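## Task

Lift the yellow toy brick, the pale wooden block and the wooden ball together in the single hand and finish with all three at rest above the table, clearly higher than where they began, touching nothing except the hand and one another, gripped securely. Every hand motor must read something other than moving in hand_state at the moment of scoring.

## Robot and tools

ROBOT. One six-joint arm (shoulder pan, shoulder lift, elbow, wrist 1, wrist 2, wrist 3) carries a right robotic hand with sixteen motors: four each for index, thumb, middle and ring. The arm's base sits at (0, 0, +0.034) m in the scene frame, almost untilted. Scene frame: origin on the table top under the base, +z up, +y to the left when facing +x. All poses, velocities, targets and offsets use the base frame's axes; a commanded turn pivots about the Hand target position.

HAND POINT. It rides with the palm, near the index and middle knuckles. Its axes: +z runs along straightened fingers toward the tips, +x crosses the palm away from the thumb, +y points out of the palm face (palm surface at y = -0.062 m). Straight fingertips reach about 0.139 m beyond the knuckles (knuckles at z = -0.017 m). A rigid mast near the wrist on the palm side (x +0.042 to +0.098, z -0.158 to -0.110) can strike objects. Fingertips have rubber caps; the rest is hard plastic.

ROW FORMAT (shared by execute_actions and move). 24 numbers, each in [-1, 1]: dx, dy, dz, rx, ry, rz, then sixteen hinge goals in this fixed order: index_mcp, index_abd, index_pip, index_dip, thumb_cmc, thumb_axl, thumb_mcp, thumb_ipl, middle_mcp, middle_abd, middle_pip, middle_dip, ring_mcp, ring_abd, ring_pip, ring_dip, then current_limit, then speed. The first six are an offset, not a pose: displacement and rotation vector relative to the Hand target as it stood when the action or move began; 1.0 equals 0.6 m or 180 degrees. Hinge goals are absolute, scaled linearly between each hinge's end stops. Straight values: finger _mcp -0.75, _abd 0.00, _pip -0.58, _dip -0.70; thumb_cmc -0.71, thumb_axl -0.68, thumb_mcp -0.23, thumb_ipl -0.17. Pushing toward +1 curls fingers toward the palm, swings _abd away from the thumb, and brings the thumb round in front of the palm (cmc) and bends it (mcp, ipl). current_limit maps -1..+1 onto 0..550 mA (floor 11 mA); speed sets set-point slew at (speed+1)/2 of 8.5 rad/s. Starting values: 0.4 and -0.6. Settings persist until rewritten; to keep the hand unchanged, resend the last sixteen goals plus both settings (at scene start, read them from a result first, since 0 is a real command).

execute_actions(actions, cameras). actions is a list of actions; each action is up to 15 rows, one per 1/30 s step, the final row held until step 15 (0.5 s total). Every row in an action counts from that action's starting Hand target, so repeating an offset keeps moving. An empty list returns state and images. cameras: names from cam_head_left, cam_head_right, cam_high, cam_low, cam_wrist, or ["all"], or [].

move(target, speed, blend, stop_force, zero, blocking, cameras). target is one 24-number row or a list of up to 15 rows, every offset counted from the same starting Hand target; the straight path aims there. speed: top speed in m/s, 0.002 to 3.6 (default 0.25), turning up to twice that in rad/s; one value or one per leg. blend: corner rounding in metres per target, 0 means stop there. stop_force: 3 to 120 N; the path halts when the wrist sensor feels that much push against travel, then backs to the pre-contact pose, which becomes the Hand target. Omit it when moving away from a contact. zero: true takes a fresh sensor zero first; false keeps the old one. blocking=false returns after about 0.5 s while motion continues (not with stop_force). Result adds a move: line: done (within 3 mm and 2 degrees, at rest), off_target, moving, held, fault, plus limits=paced or limits=held.

wait(seconds, cameras): 0 to 3600 s, lets things run; returns early if a running move ends. stop(cameras): brakes the running move; the hand keeps going. zoom_image(camera, region): region [x0, y0, x1, y1] in pixels of that camera's newest image, at most 504 by 504. zero_wrist_force(): current force/torque becomes the new zero. finished_scene(scene): ends the current scene, given its number; irreversible.

RESULTS. end_effector_position (m) and end_effector_quat_wxyz of the hand point, velocities, Hand target (your last commanded pose after clipping; next offsets start here), joint positions and torques, wrist force and torque in the end effector's axes plus a peak line, and some per-step positions. Hand lines list sixteen entries in row order: hand_goal, hand_measured, hand_current_ma, hand_state (moving, goal, blocked, overload), hand_current_limit, hand_speed. The arm often settles short of its target; resend the gap as an offset. Orientation is clipped to within 32 degrees of the measured one each step.

HAZARDS. Objects dropped or knocked off the table fail the task; avoid falls, fast impacts and hard presses. The arm is stiff: commanding even slightly past a solid contact can trigger a stop. A force near 150 N or joint torque at its limit (wrists about 24.6 N m) causes a 10 s fault; motor overheating (85 °C) halts the arm for 30 s or more. A hand motor drawing 495 mA or more for 5 s shuts off for 10 s. Keep paths away from the arm's base to avoid elbow swings. Before finishing, make sure no hand motor is still moving and all three objects rest quietly in the grip.

Each tool is called after "Call:" as name([rows], argument=value, ...), one row to a line, values as JSON.

## Session

Call:
execute_actions(actions=[])

Scene clock: 0.00 s.
end_effector_position=(+0.8958, +0.0059, +0.1723) hand_goal=(-0.754, +0.000, -0.576, -0.696, -0.714, -0.678, -0.226, -0.168, -0.754, +0.000, -0.576, -0.696, -0.754, +0.000, -0.576, -0.696) hand_measured=(-0.754, +0.000, -0.576, -0.696, -0.714, -0.678, -0.226, -0.168, -0.754, +0.000, -0.576, -0.696, -0.754, +0.000, -0.576, -0.696) hand_current_ma=(+0, +0, +0, +0, +0, +0, +0, +0, +0, +0, +0, +0, +0, +0, +0, +0) hand_state=(goal, goal, goal, goal, goal, goal, goal, goal, goal, goal, goal, goal, goal, goal, goal, goal) hand_current_limit=0.40 hand_speed=-0.60 end_effector_quat_wxyz=(+0.054, +0.257, +0.961, +0.081)
Joint positions: [-0.271 -0.746 0.954 -1.886 -1.408 -1.311]
Joint velocities: within noise
Joint torques (N m): no reading
Wrist force (N): no reading
Wrist torque (N m): no reading
Wrist force, peak (N): no reading
Hand target: +0.8958, +0.0059, +0.1723; +0.054, +0.257, +0.961, +0.081

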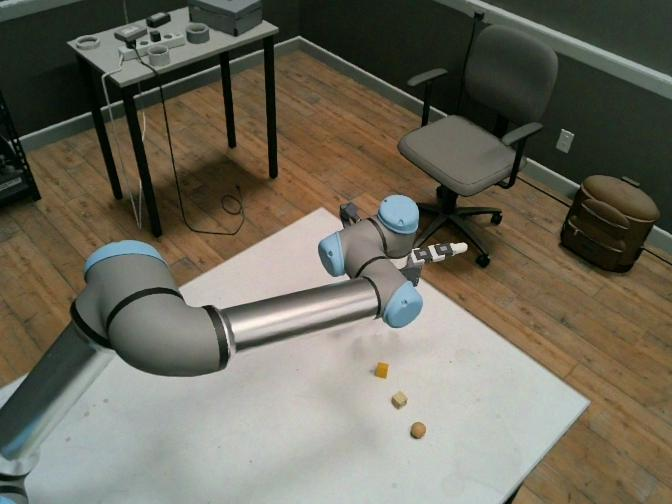

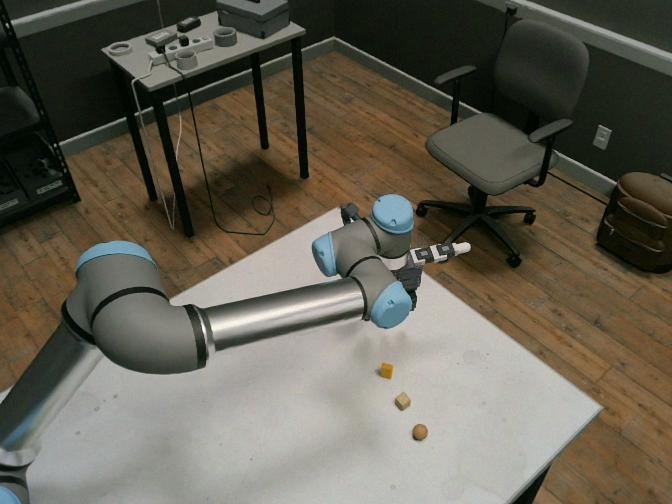

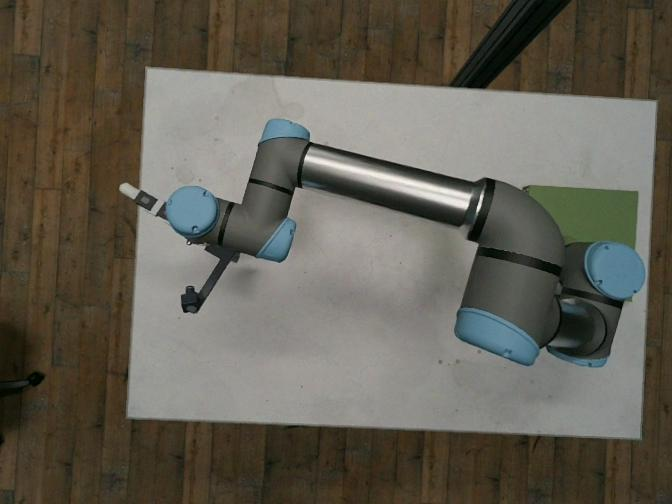

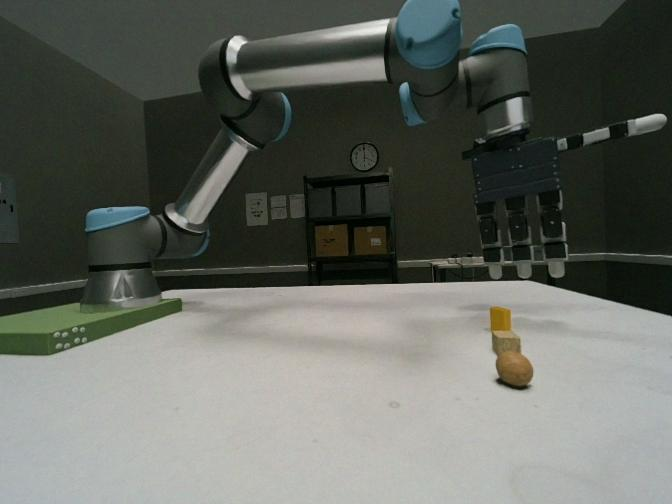

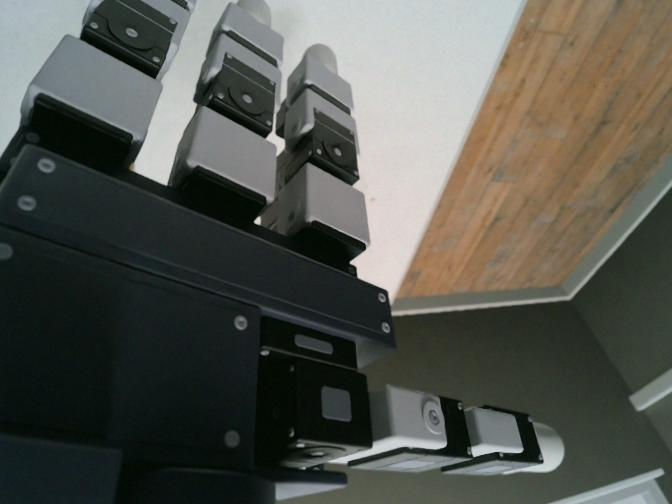

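Call:
zoom_image(camera="cam_head_left", region=[330, 330, 470, 450])

Call:
zoom_image(camera="cam_head_right", region=[340, 330, 480, 450])

Call:
zoom_image(camera="cam_low", region=[450, 250, 590, 400])

Call:
zoom_image(camera="cam_high", region=[120, 150, 320, 350])

Scaled by 3.600.

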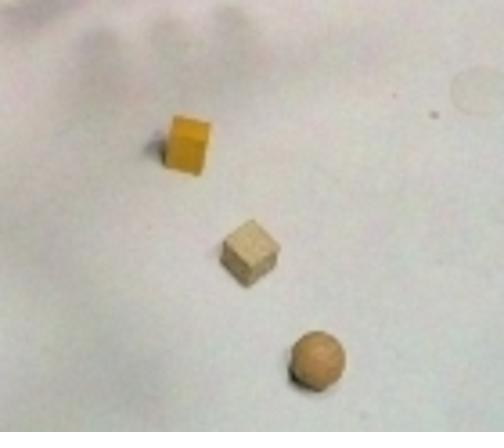

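Scaled by 3.600.

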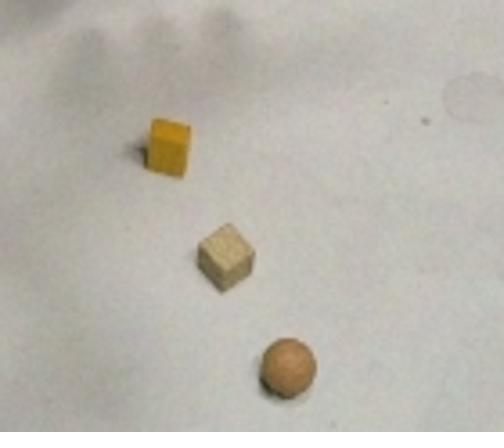

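Scaled by 3.360.

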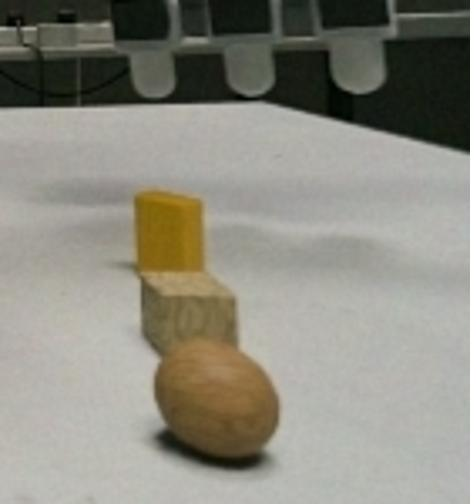

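Scaled by 2.520.

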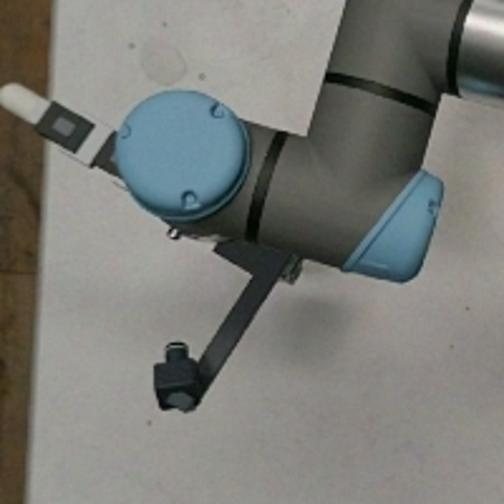

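Call:
move(target=[-0.2, 0.45, 0.1, 0, 0, 0, -0.754, 0, -0.576, -0.696, -0.714, -0.678, -0.226, -0.168, -0.754, 0, -0.576, -0.696, -0.754, 0, -0.576, -0.696, 0.4, -0.6], speed=0.4, cameras=["all"])

Scene clock: 14.93 s.
end_effector_position=(+0.7758, +0.2757, +0.2323) hand_goal=(-0.754, +0.000, -0.576, -0.696, -0.714, -0.678, -0.226, -0.168, -0.754, +0.000, -0.576, -0.696, -0.754, +0.000, -0.576, -0.696) hand_measured=(-0.754, +0.000, -0.576, -0.696, -0.714, -0.678, -0.224, -0.168, -0.754, +0.000, -0.576, -0.696, -0.754, +0.000, -0.576, -0.696) hand_current_ma=(+1, +0, -1, +0, +0, +1, +4, +0, +1, +0, -1, +0, +1, +0, -1, +0) hand_state=(goal, goal, goal, goal, goal, goal, goal, goal, goal, goal, goal, goal, goal, goal, goal, goal) hand_current_limit=0.40 hand_speed=-0.60 end_effector_quat_wxyz=(+0.054, +0.257, +0.961, +0.081)
Joint positions: [0.075 -1.036 1.301 -1.992 -1.454 -0.964]
Joint torques (N m): [10.22 -39.84 -35.09 -1.72 1.7 0.15]
Wrist force (N): [-0.3 -0.3 0.1]
Wrist torque (N m): [-0.05 0.09 -0.02]
Wrist force, peak (N): [-2.1 -1.9 0.6]
Hand target: +0.7758, +0.2759, +0.2323; +0.054, +0.257, +0.961, +0.081
Off the commanded pose: 0.000 m, 0 deg.
move: done

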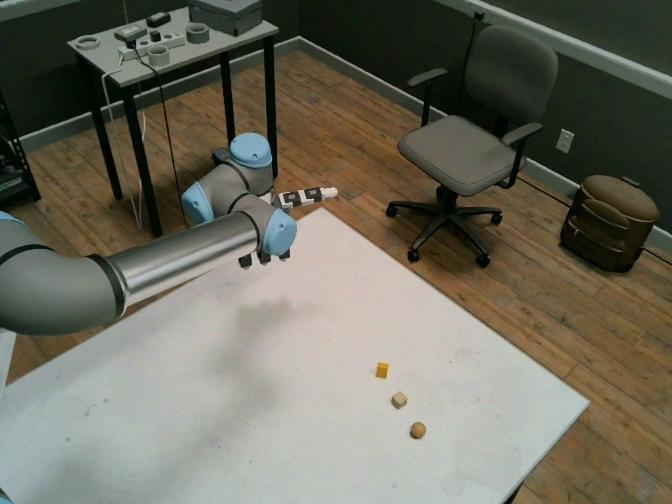

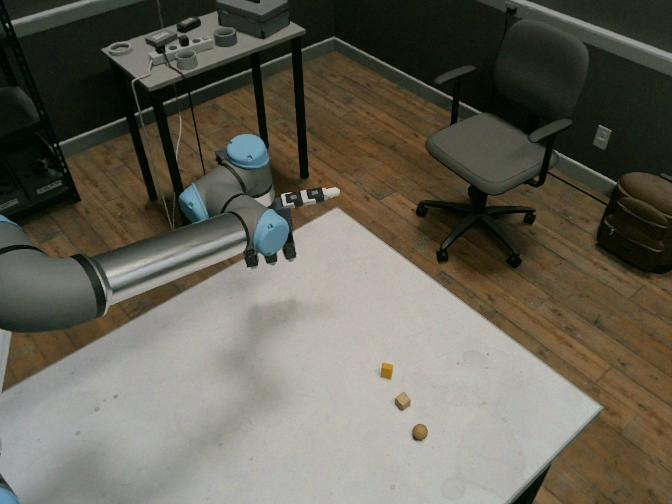

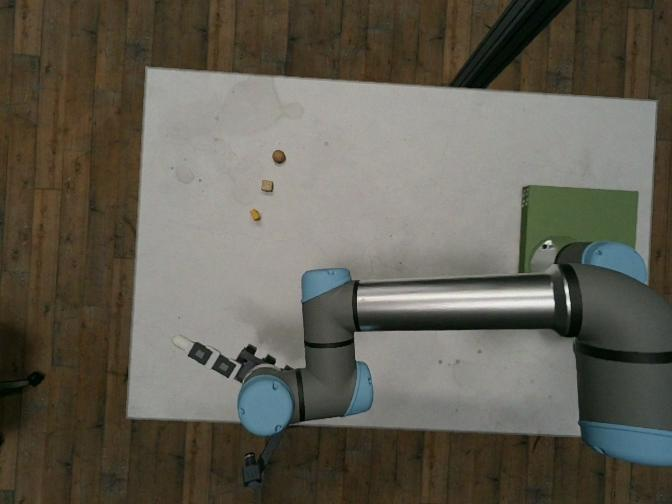

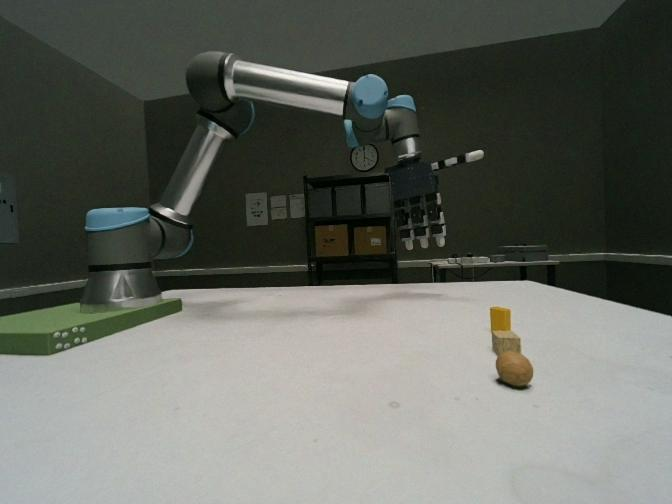

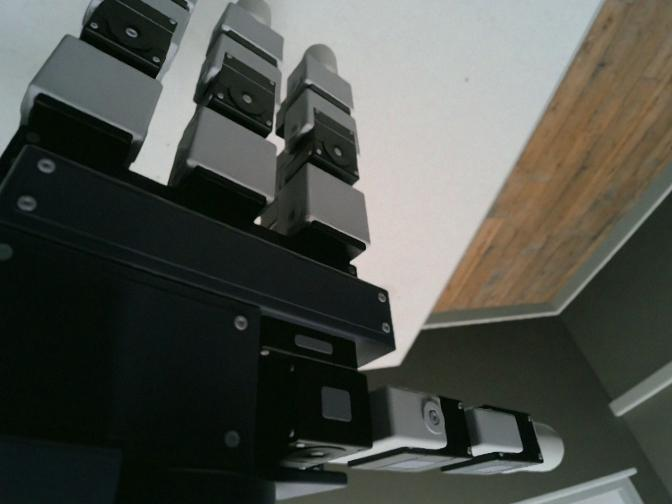

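Call:
zoom_image(camera="cam_high", region=[230, 135, 310, 235])

Call:
zoom_image(camera="cam_low", region=[470, 295, 550, 395])

Call:
zoom_image(camera="cam_head_left", region=[360, 350, 440, 450])

Scaled by 5.040.

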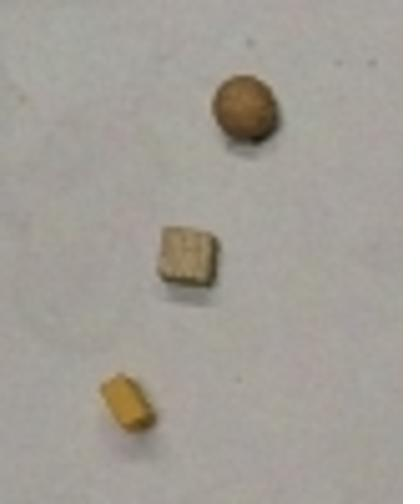

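Scaled by 5.040.

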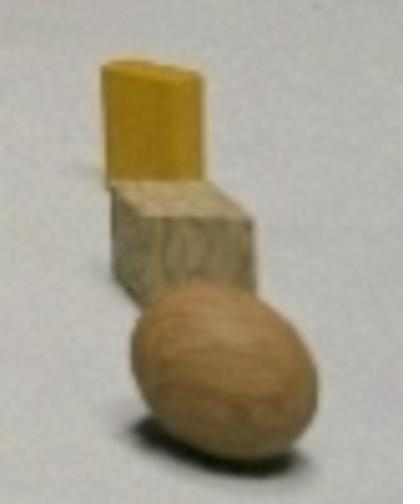

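Scaled by 5.040.

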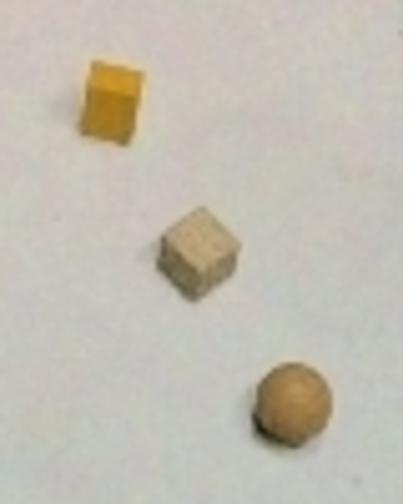

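Call:
zoom_image(camera="cam_wrist", region=[0, 0, 400, 300])

Call:
zoom_image(camera="cam_wrist", region=[200, 250, 600, 504])

Scaled by 1.260.

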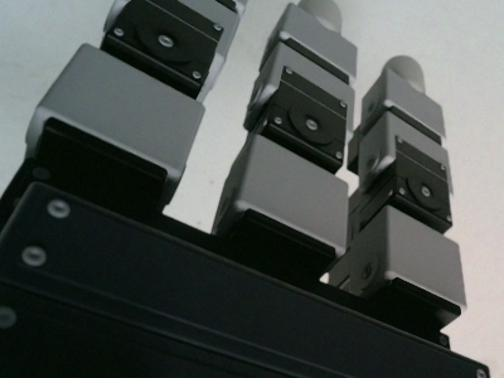

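Scaled by 1.260.

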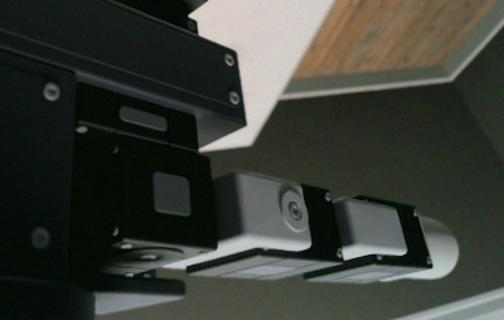

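Call:
zoom_image(camera="cam_high", region=[238, 198, 272, 232])

Call:
zoom_image(camera="cam_head_right", region=[370, 350, 440, 450])

Call:
zoom_image(camera="cam_low", region=[380, 130, 500, 260])

Call:
zoom_image(camera="cam_high", region=[160, 320, 310, 490])

Scaled by 14.824.

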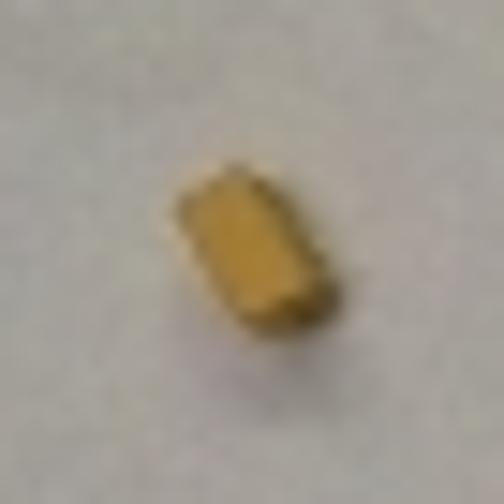

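Scaled by 5.040.

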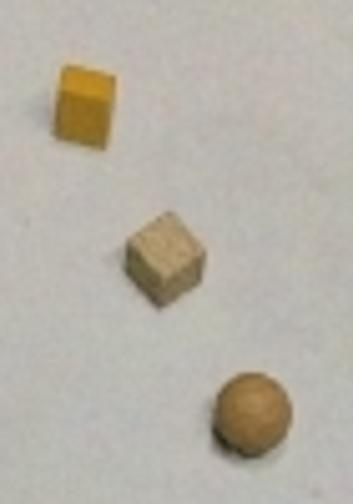

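Scaled by 3.877.

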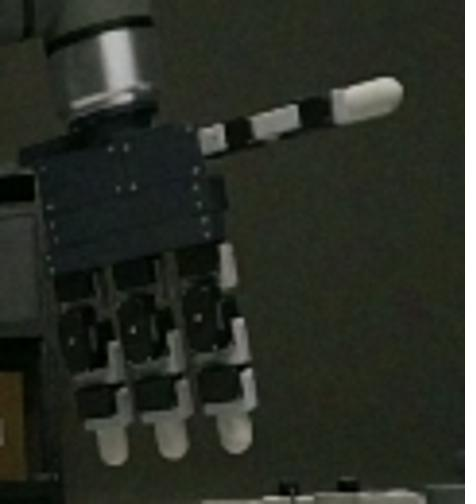

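Scaled by 2.965.

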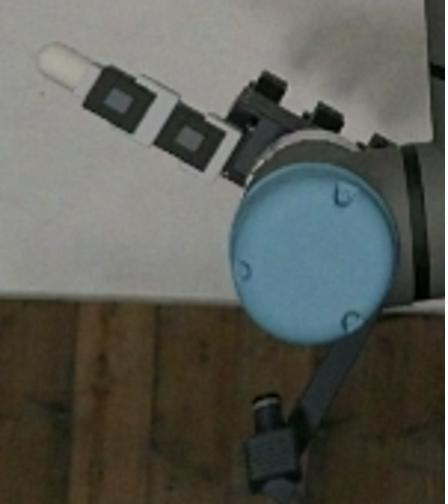

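Call:
zoom_image(camera="cam_head_left", region=[170, 120, 360, 290])

Call:
zoom_image(camera="cam_head_right", region=[170, 120, 360, 290])

Scaled by 2.653.

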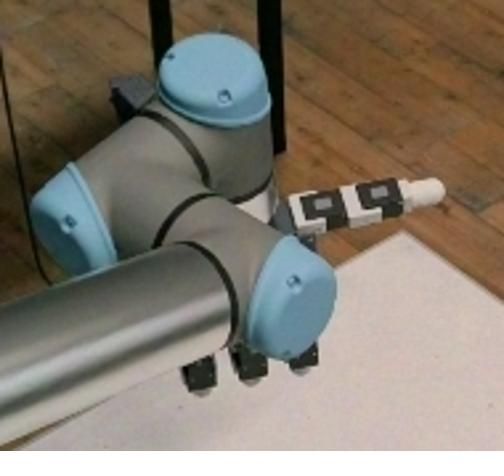

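Scaled by 2.653.

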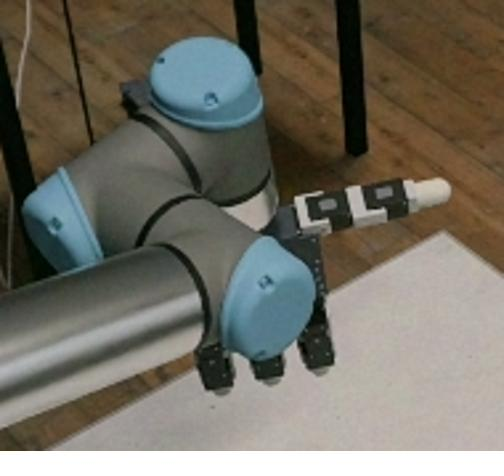

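Call:
move(target=[0.0853, -0.7295, -0.0538, 0.0178, 0.0707, -0.6145, -0.754, -0.167, -0.576, -0.696, -0.714, -0.678, -0.226, -0.168, -0.754, 0, -0.576, -0.696, -0.754, 0, -0.576, -0.696, 0.4, -0.6], speed=0.5, cameras=["all"])

Scene clock: 58.70 s.
end_effector_position=(+0.8270, -0.1619, +0.2000) hand_goal=(-0.754, -0.168, -0.576, -0.696, -0.714, -0.678, -0.226, -0.168, -0.754, +0.000, -0.576, -0.696, -0.754, +0.000, -0.576, -0.696) hand_measured=(-0.754, -0.162, -0.576, -0.696, -0.714, -0.678, -0.224, -0.168, -0.754, +0.000, -0.576, -0.696, -0.754, +0.000, -0.576, -0.696) hand_current_ma=(+1, +7, -1, +0, +0, +1, +4, +0, +1, +0, -1, +0, +1, +0, -1, +0) hand_state=(goal, goal, goal, goal, goal, goal, goal, goal, goal, goal, goal, goal, goal, goal, goal, goal) hand_current_limit=0.40 hand_speed=-0.60 end_effector_quat_wxyz=(+0.000, +0.942, +0.334, +0.000)
Joint positions: [-0.271 -0.807 0.908 -1.673 -1.57 0.618]
Joint torques (N m): [12.07 -55.63 -29.1 -2.31 -1.2 1.2]
Wrist force (N): [-0.2 0.1 0.4]
Wrist torque (N m): [-0.05 0.02 0.01]
Wrist force, peak (N): [-0.4 1.5 0.7]
Hand target: +0.8270, -0.1618, +0.2000; +0.000, +0.943, +0.334, +0.000
Off the commanded pose: 0.000 m, 0 deg.
move: done

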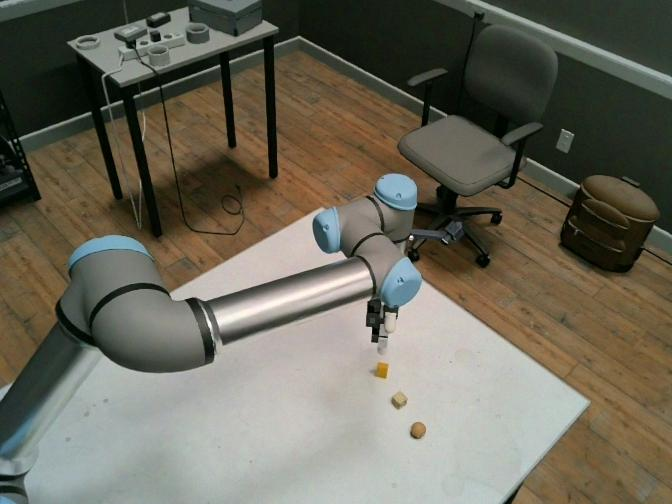

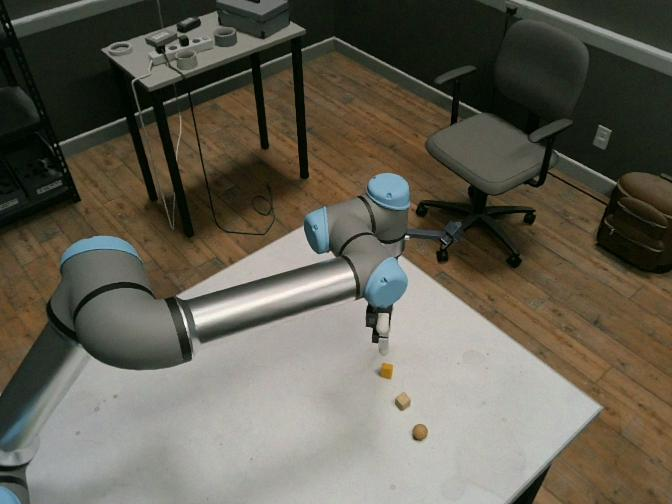

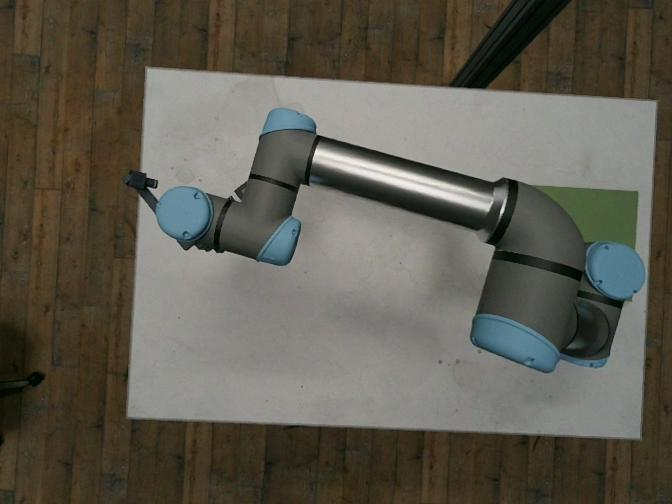

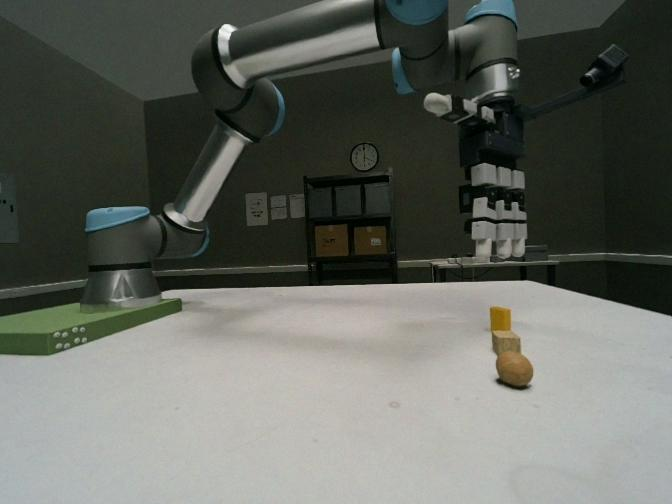

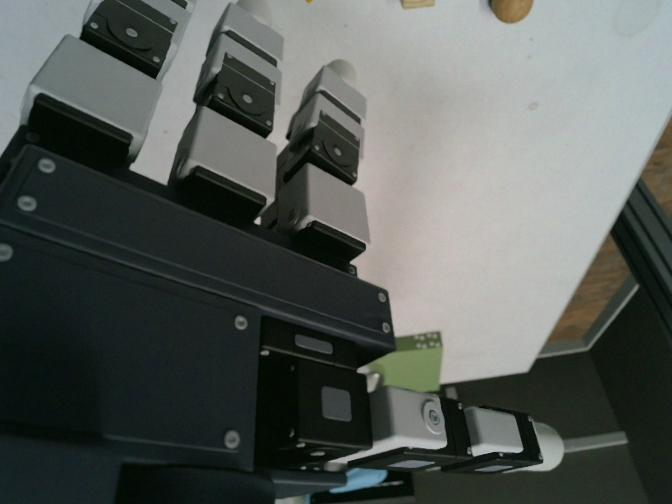

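Call:
zoom_image(camera="cam_low", region=[440, 210, 560, 340])

Call:
zoom_image(camera="cam_head_left", region=[340, 290, 440, 390])

Call:
zoom_image(camera="cam_head_right", region=[340, 290, 440, 390])

Call:
zoom_image(camera="cam_wrist", region=[200, 0, 600, 200])

Scaled by 3.877.

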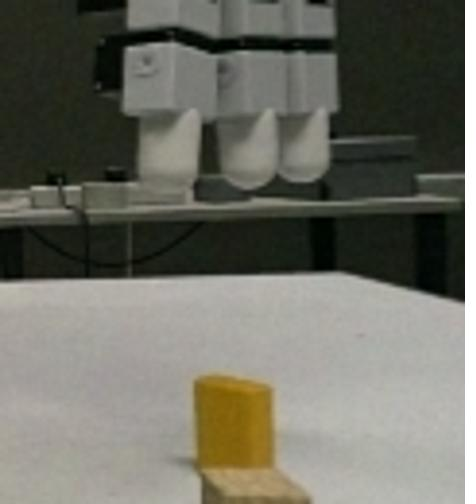

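Scaled by 5.040.

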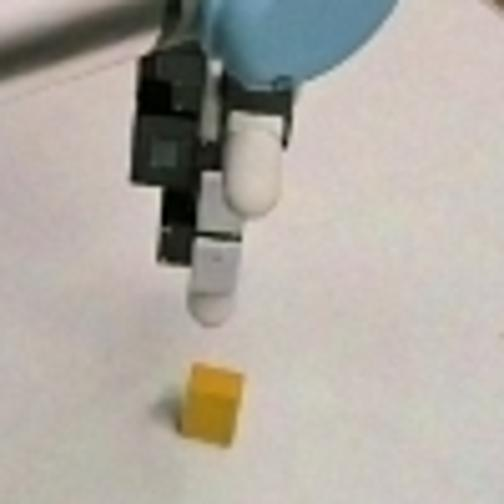

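Scaled by 5.040.

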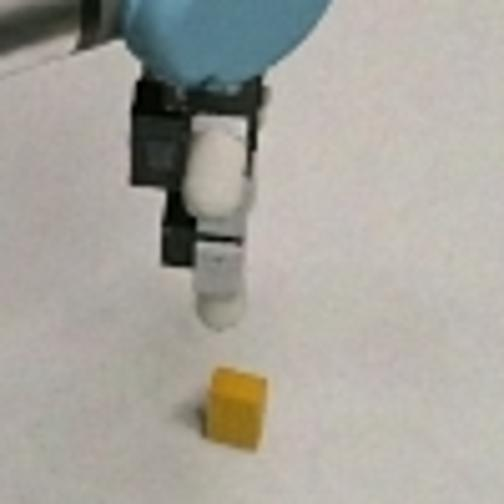

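Scaled by 1.260.

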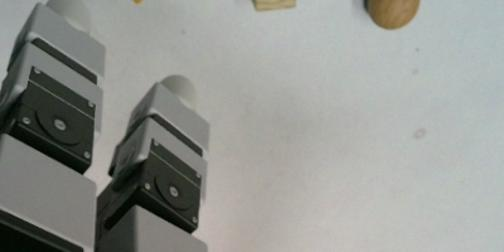

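Call:
move(target=[0, 0, -0.1167, 0, 0, 0, -0.754, -0.167, -0.576, -0.696, -0.714, -0.678, -0.226, -0.168, -0.754, 0, -0.576, -0.696, -0.754, 0, -0.576, -0.696, 0.4, -0.6], speed=0.25, cameras=["all"])

Call:
zoom_image(camera="cam_low", region=[440, 230, 560, 350])

Call:
zoom_image(camera="cam_head_left", region=[350, 310, 430, 390])

Call:
zoom_image(camera="cam_head_right", region=[350, 310, 430, 390])

Call:
zoom_image(camera="cam_wrist", region=[150, 0, 400, 150])

Scene clock: 63.33 s.
end_effector_position=(+0.8270, -0.1618, +0.1300) hand_goal=(-0.754, -0.168, -0.576, -0.696, -0.714, -0.678, -0.226, -0.168, -0.754, +0.000, -0.576, -0.696, -0.754, +0.000, -0.576, -0.696) hand_measured=(-0.754, -0.162, -0.576, -0.696, -0.714, -0.678, -0.224, -0.168, -0.754, +0.000, -0.576, -0.696, -0.754, +0.000, -0.576, -0.696) hand_current_ma=(+1, +7, -1, +0, +0, +1, +5, +0, +1, +0, -1, +0, +1, +0, -1, +0) hand_state=(goal, goal, goal, goal, goal, goal, goal, goal, goal, goal, goal, goal, goal, goal, goal, goal) hand_current_limit=0.40 hand_speed=-0.60 end_effector_quat_wxyz=(+0.000, +0.943, +0.334, +0.000)
Joint positions: [-0.271 -0.771 1.027 -1.826 -1.57 0.618]
Joint torques (N m): [8.76 -60.07 -20.59 -3.59 0.87 -2.89]
Wrist force (N): [-0.4 0.1 0.1]
Wrist torque (N m): [-0.02 0.05 -0.06]
Wrist force, peak (N): [-0.3 0.3 2.5]
Hand target: +0.8270, -0.1618, +0.1300; +0.000, +0.943, +0.334, +0.000
Off the commanded pose: 0.000 m, 0 deg.
move: done

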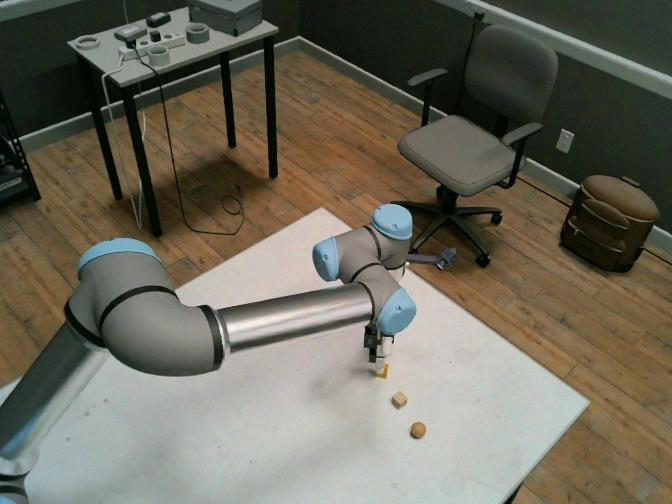

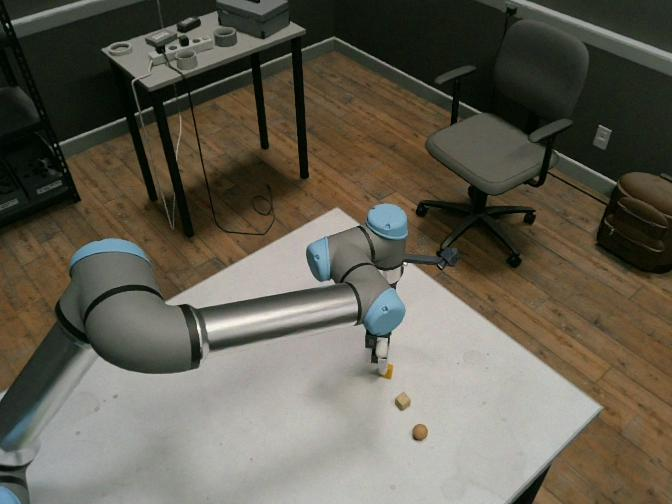

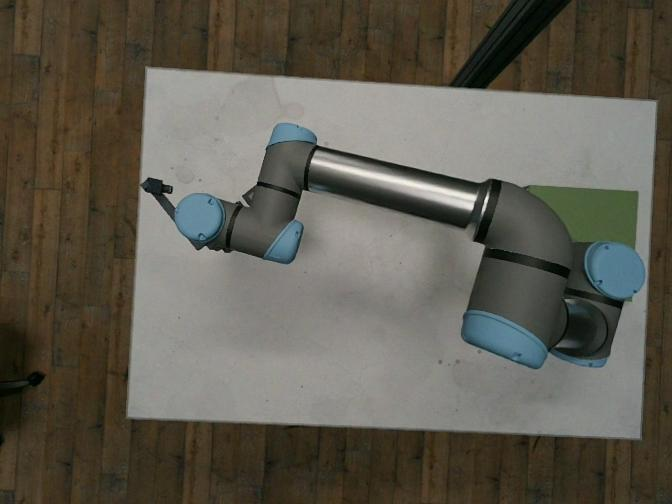

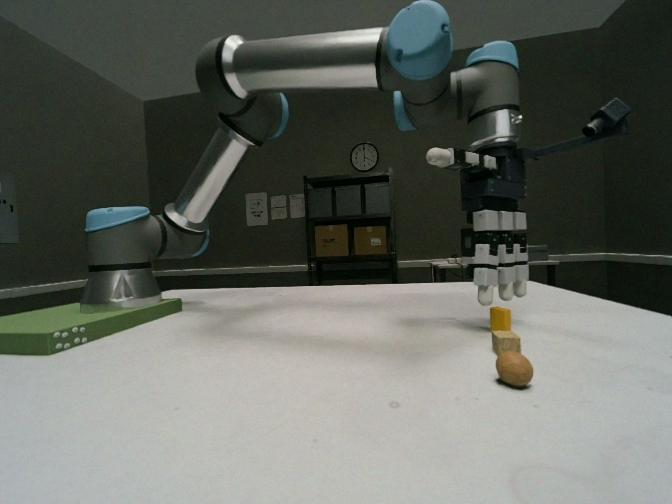

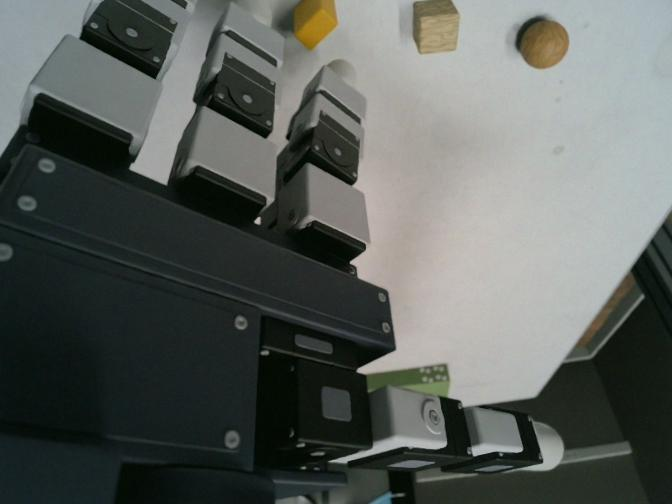

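Scaled by 4.200.

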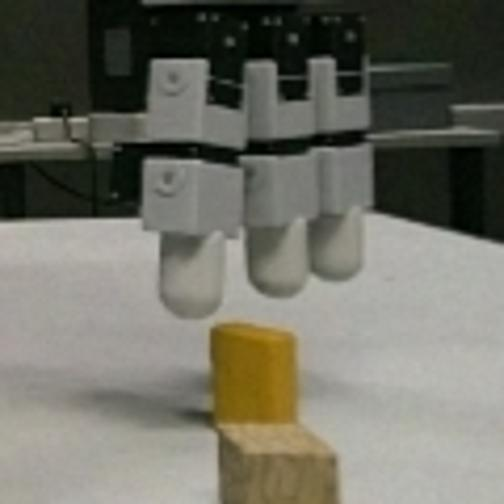

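Scaled by 6.300.

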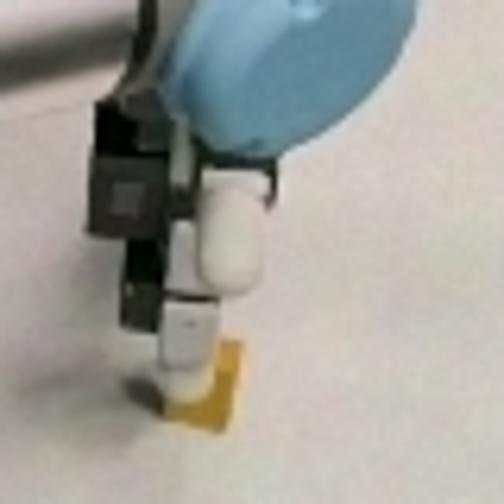

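Scaled by 6.300.

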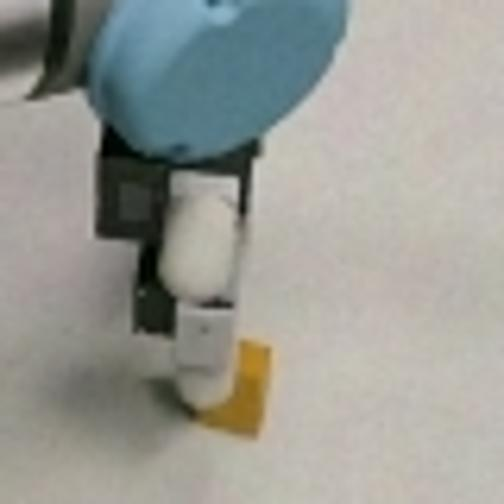

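Scaled by 2.016.

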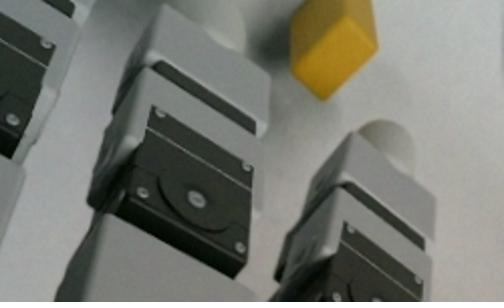

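Call:
zoom_image(camera="cam_wrist", region=[280, 0, 360, 60])

Call:
zoom_image(camera="cam_wrist", region=[400, 0, 600, 90])

Scaled by 6.300.

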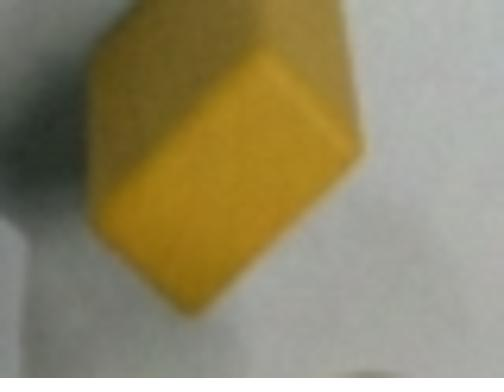

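Scaled by 2.520.

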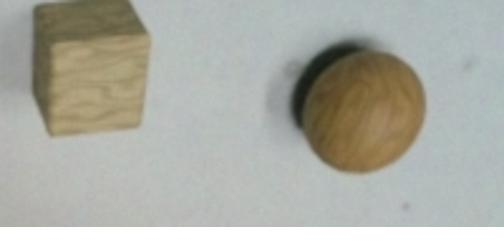

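Call:
move(target=[-0.0303, -0.0292, -0.0133, 0, 0, -0.0389, -0.754, -0.167, -0.576, -0.696, -0.714, -0.678, -0.226, -0.168, -0.754, 0, -0.576, -0.696, -0.754, 0, -0.576, -0.696, 0.4, -0.6], speed=0.15, cameras=["cam_wrist", "cam_low", "cam_head_left"])

Call:
zoom_image(camera="cam_low", region=[440, 230, 560, 350])

Call:
zoom_image(camera="cam_wrist", region=[150, 0, 400, 150])

Call:
zoom_image(camera="cam_head_left", region=[350, 310, 430, 390])

Scene clock: 70.13 s.
end_effector_position=(+0.8088, -0.1794, +0.1221) hand_goal=(-0.754, -0.168, -0.576, -0.696, -0.714, -0.678, -0.226, -0.168, -0.754, +0.000, -0.576, -0.696, -0.754, +0.000, -0.576, -0.696) hand_measured=(-0.754, -0.162, -0.576, -0.696, -0.714, -0.678, -0.224, -0.168, -0.754, +0.000, -0.576, -0.696, -0.754, +0.000, -0.576, -0.696) hand_current_ma=(+1, +7, -1, +0, +0, +1, +5, +0, +1, +0, -1, +0, +1, +0, -1, +0) hand_state=(goal, goal, goal, goal, goal, goal, goal, goal, goal, goal, goal, goal, goal, goal, goal, goal) hand_current_limit=0.40 hand_speed=-0.60 end_effector_quat_wxyz=(+0.000, +0.961, +0.276, +0.000)
Joint positions: [-0.291 -0.783 1.069 -1.857 -1.57 0.72]
Joint torques (N m): [11.42 -46.18 -34.57 -0.62 -1.78 -1.21]
Wrist force (N): [-0.3 0.0 0.1]
Wrist torque (N m): [-0.05 0.04 0.00]
Wrist force, peak (N): [-0.9 0.4 0.2]
Hand target: +0.8088, -0.1793, +0.1220; +0.000, +0.961, +0.276, +0.000
Off the commanded pose: 0.000 m, 0 deg.
move: done
Images, in order (width x height): cam_head_left 672x504, cam_low 672x504, cam_wrist 672x504.

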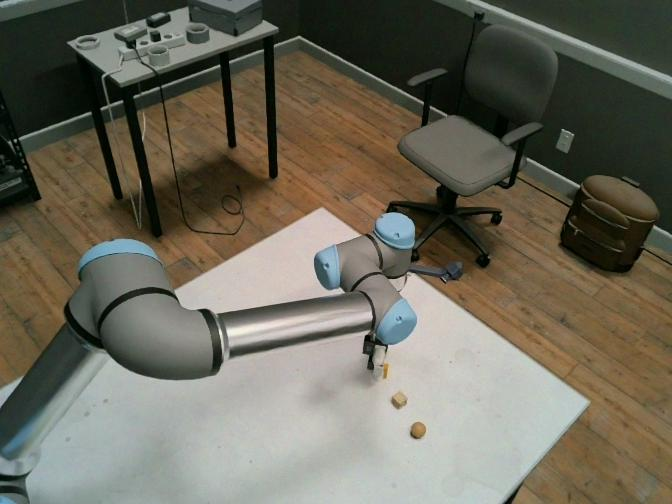

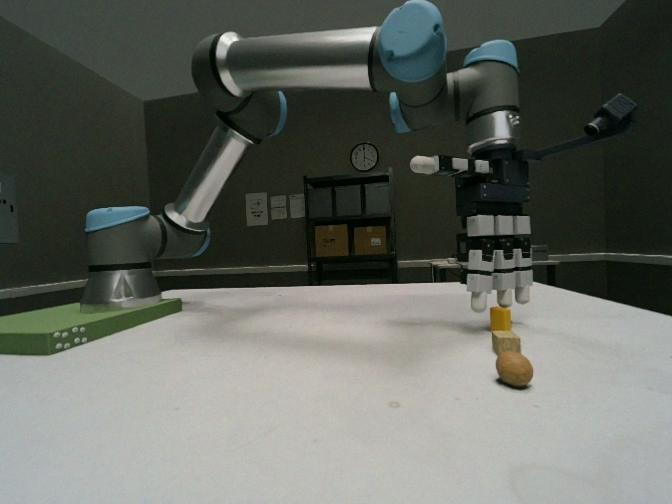

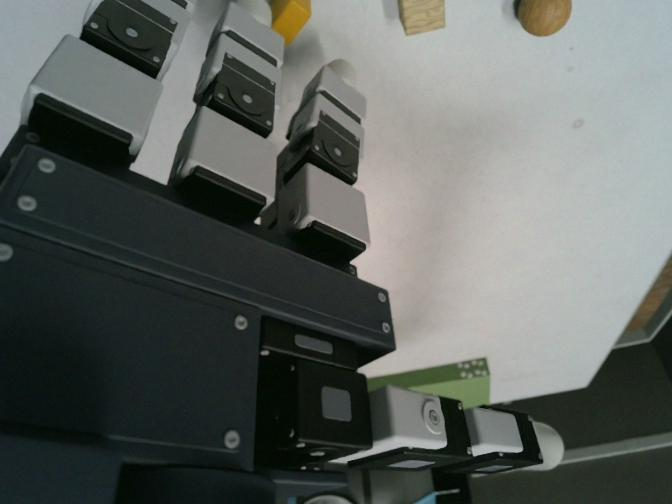

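Scaled by 4.200.

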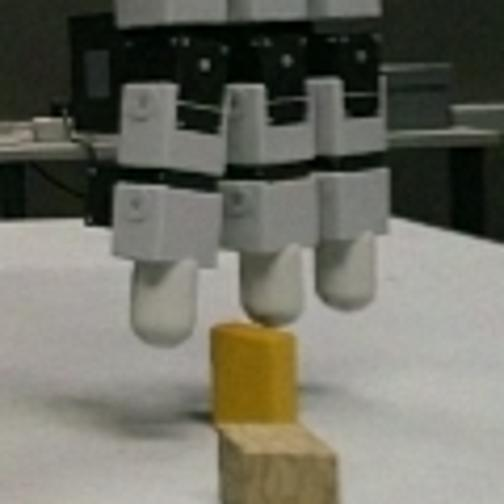

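Scaled by 2.016.

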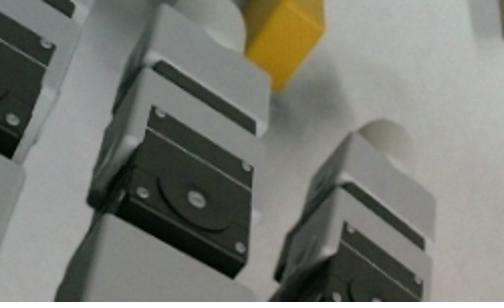

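Scaled by 6.300.

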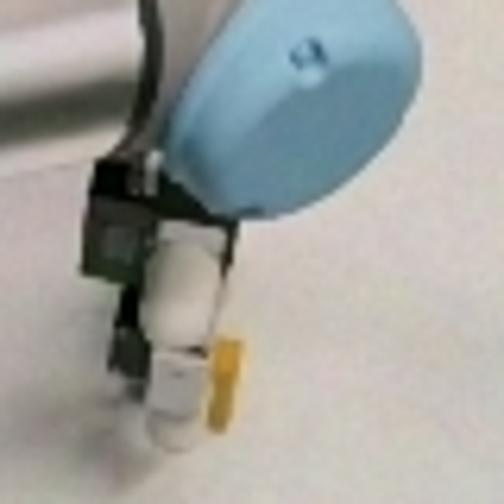

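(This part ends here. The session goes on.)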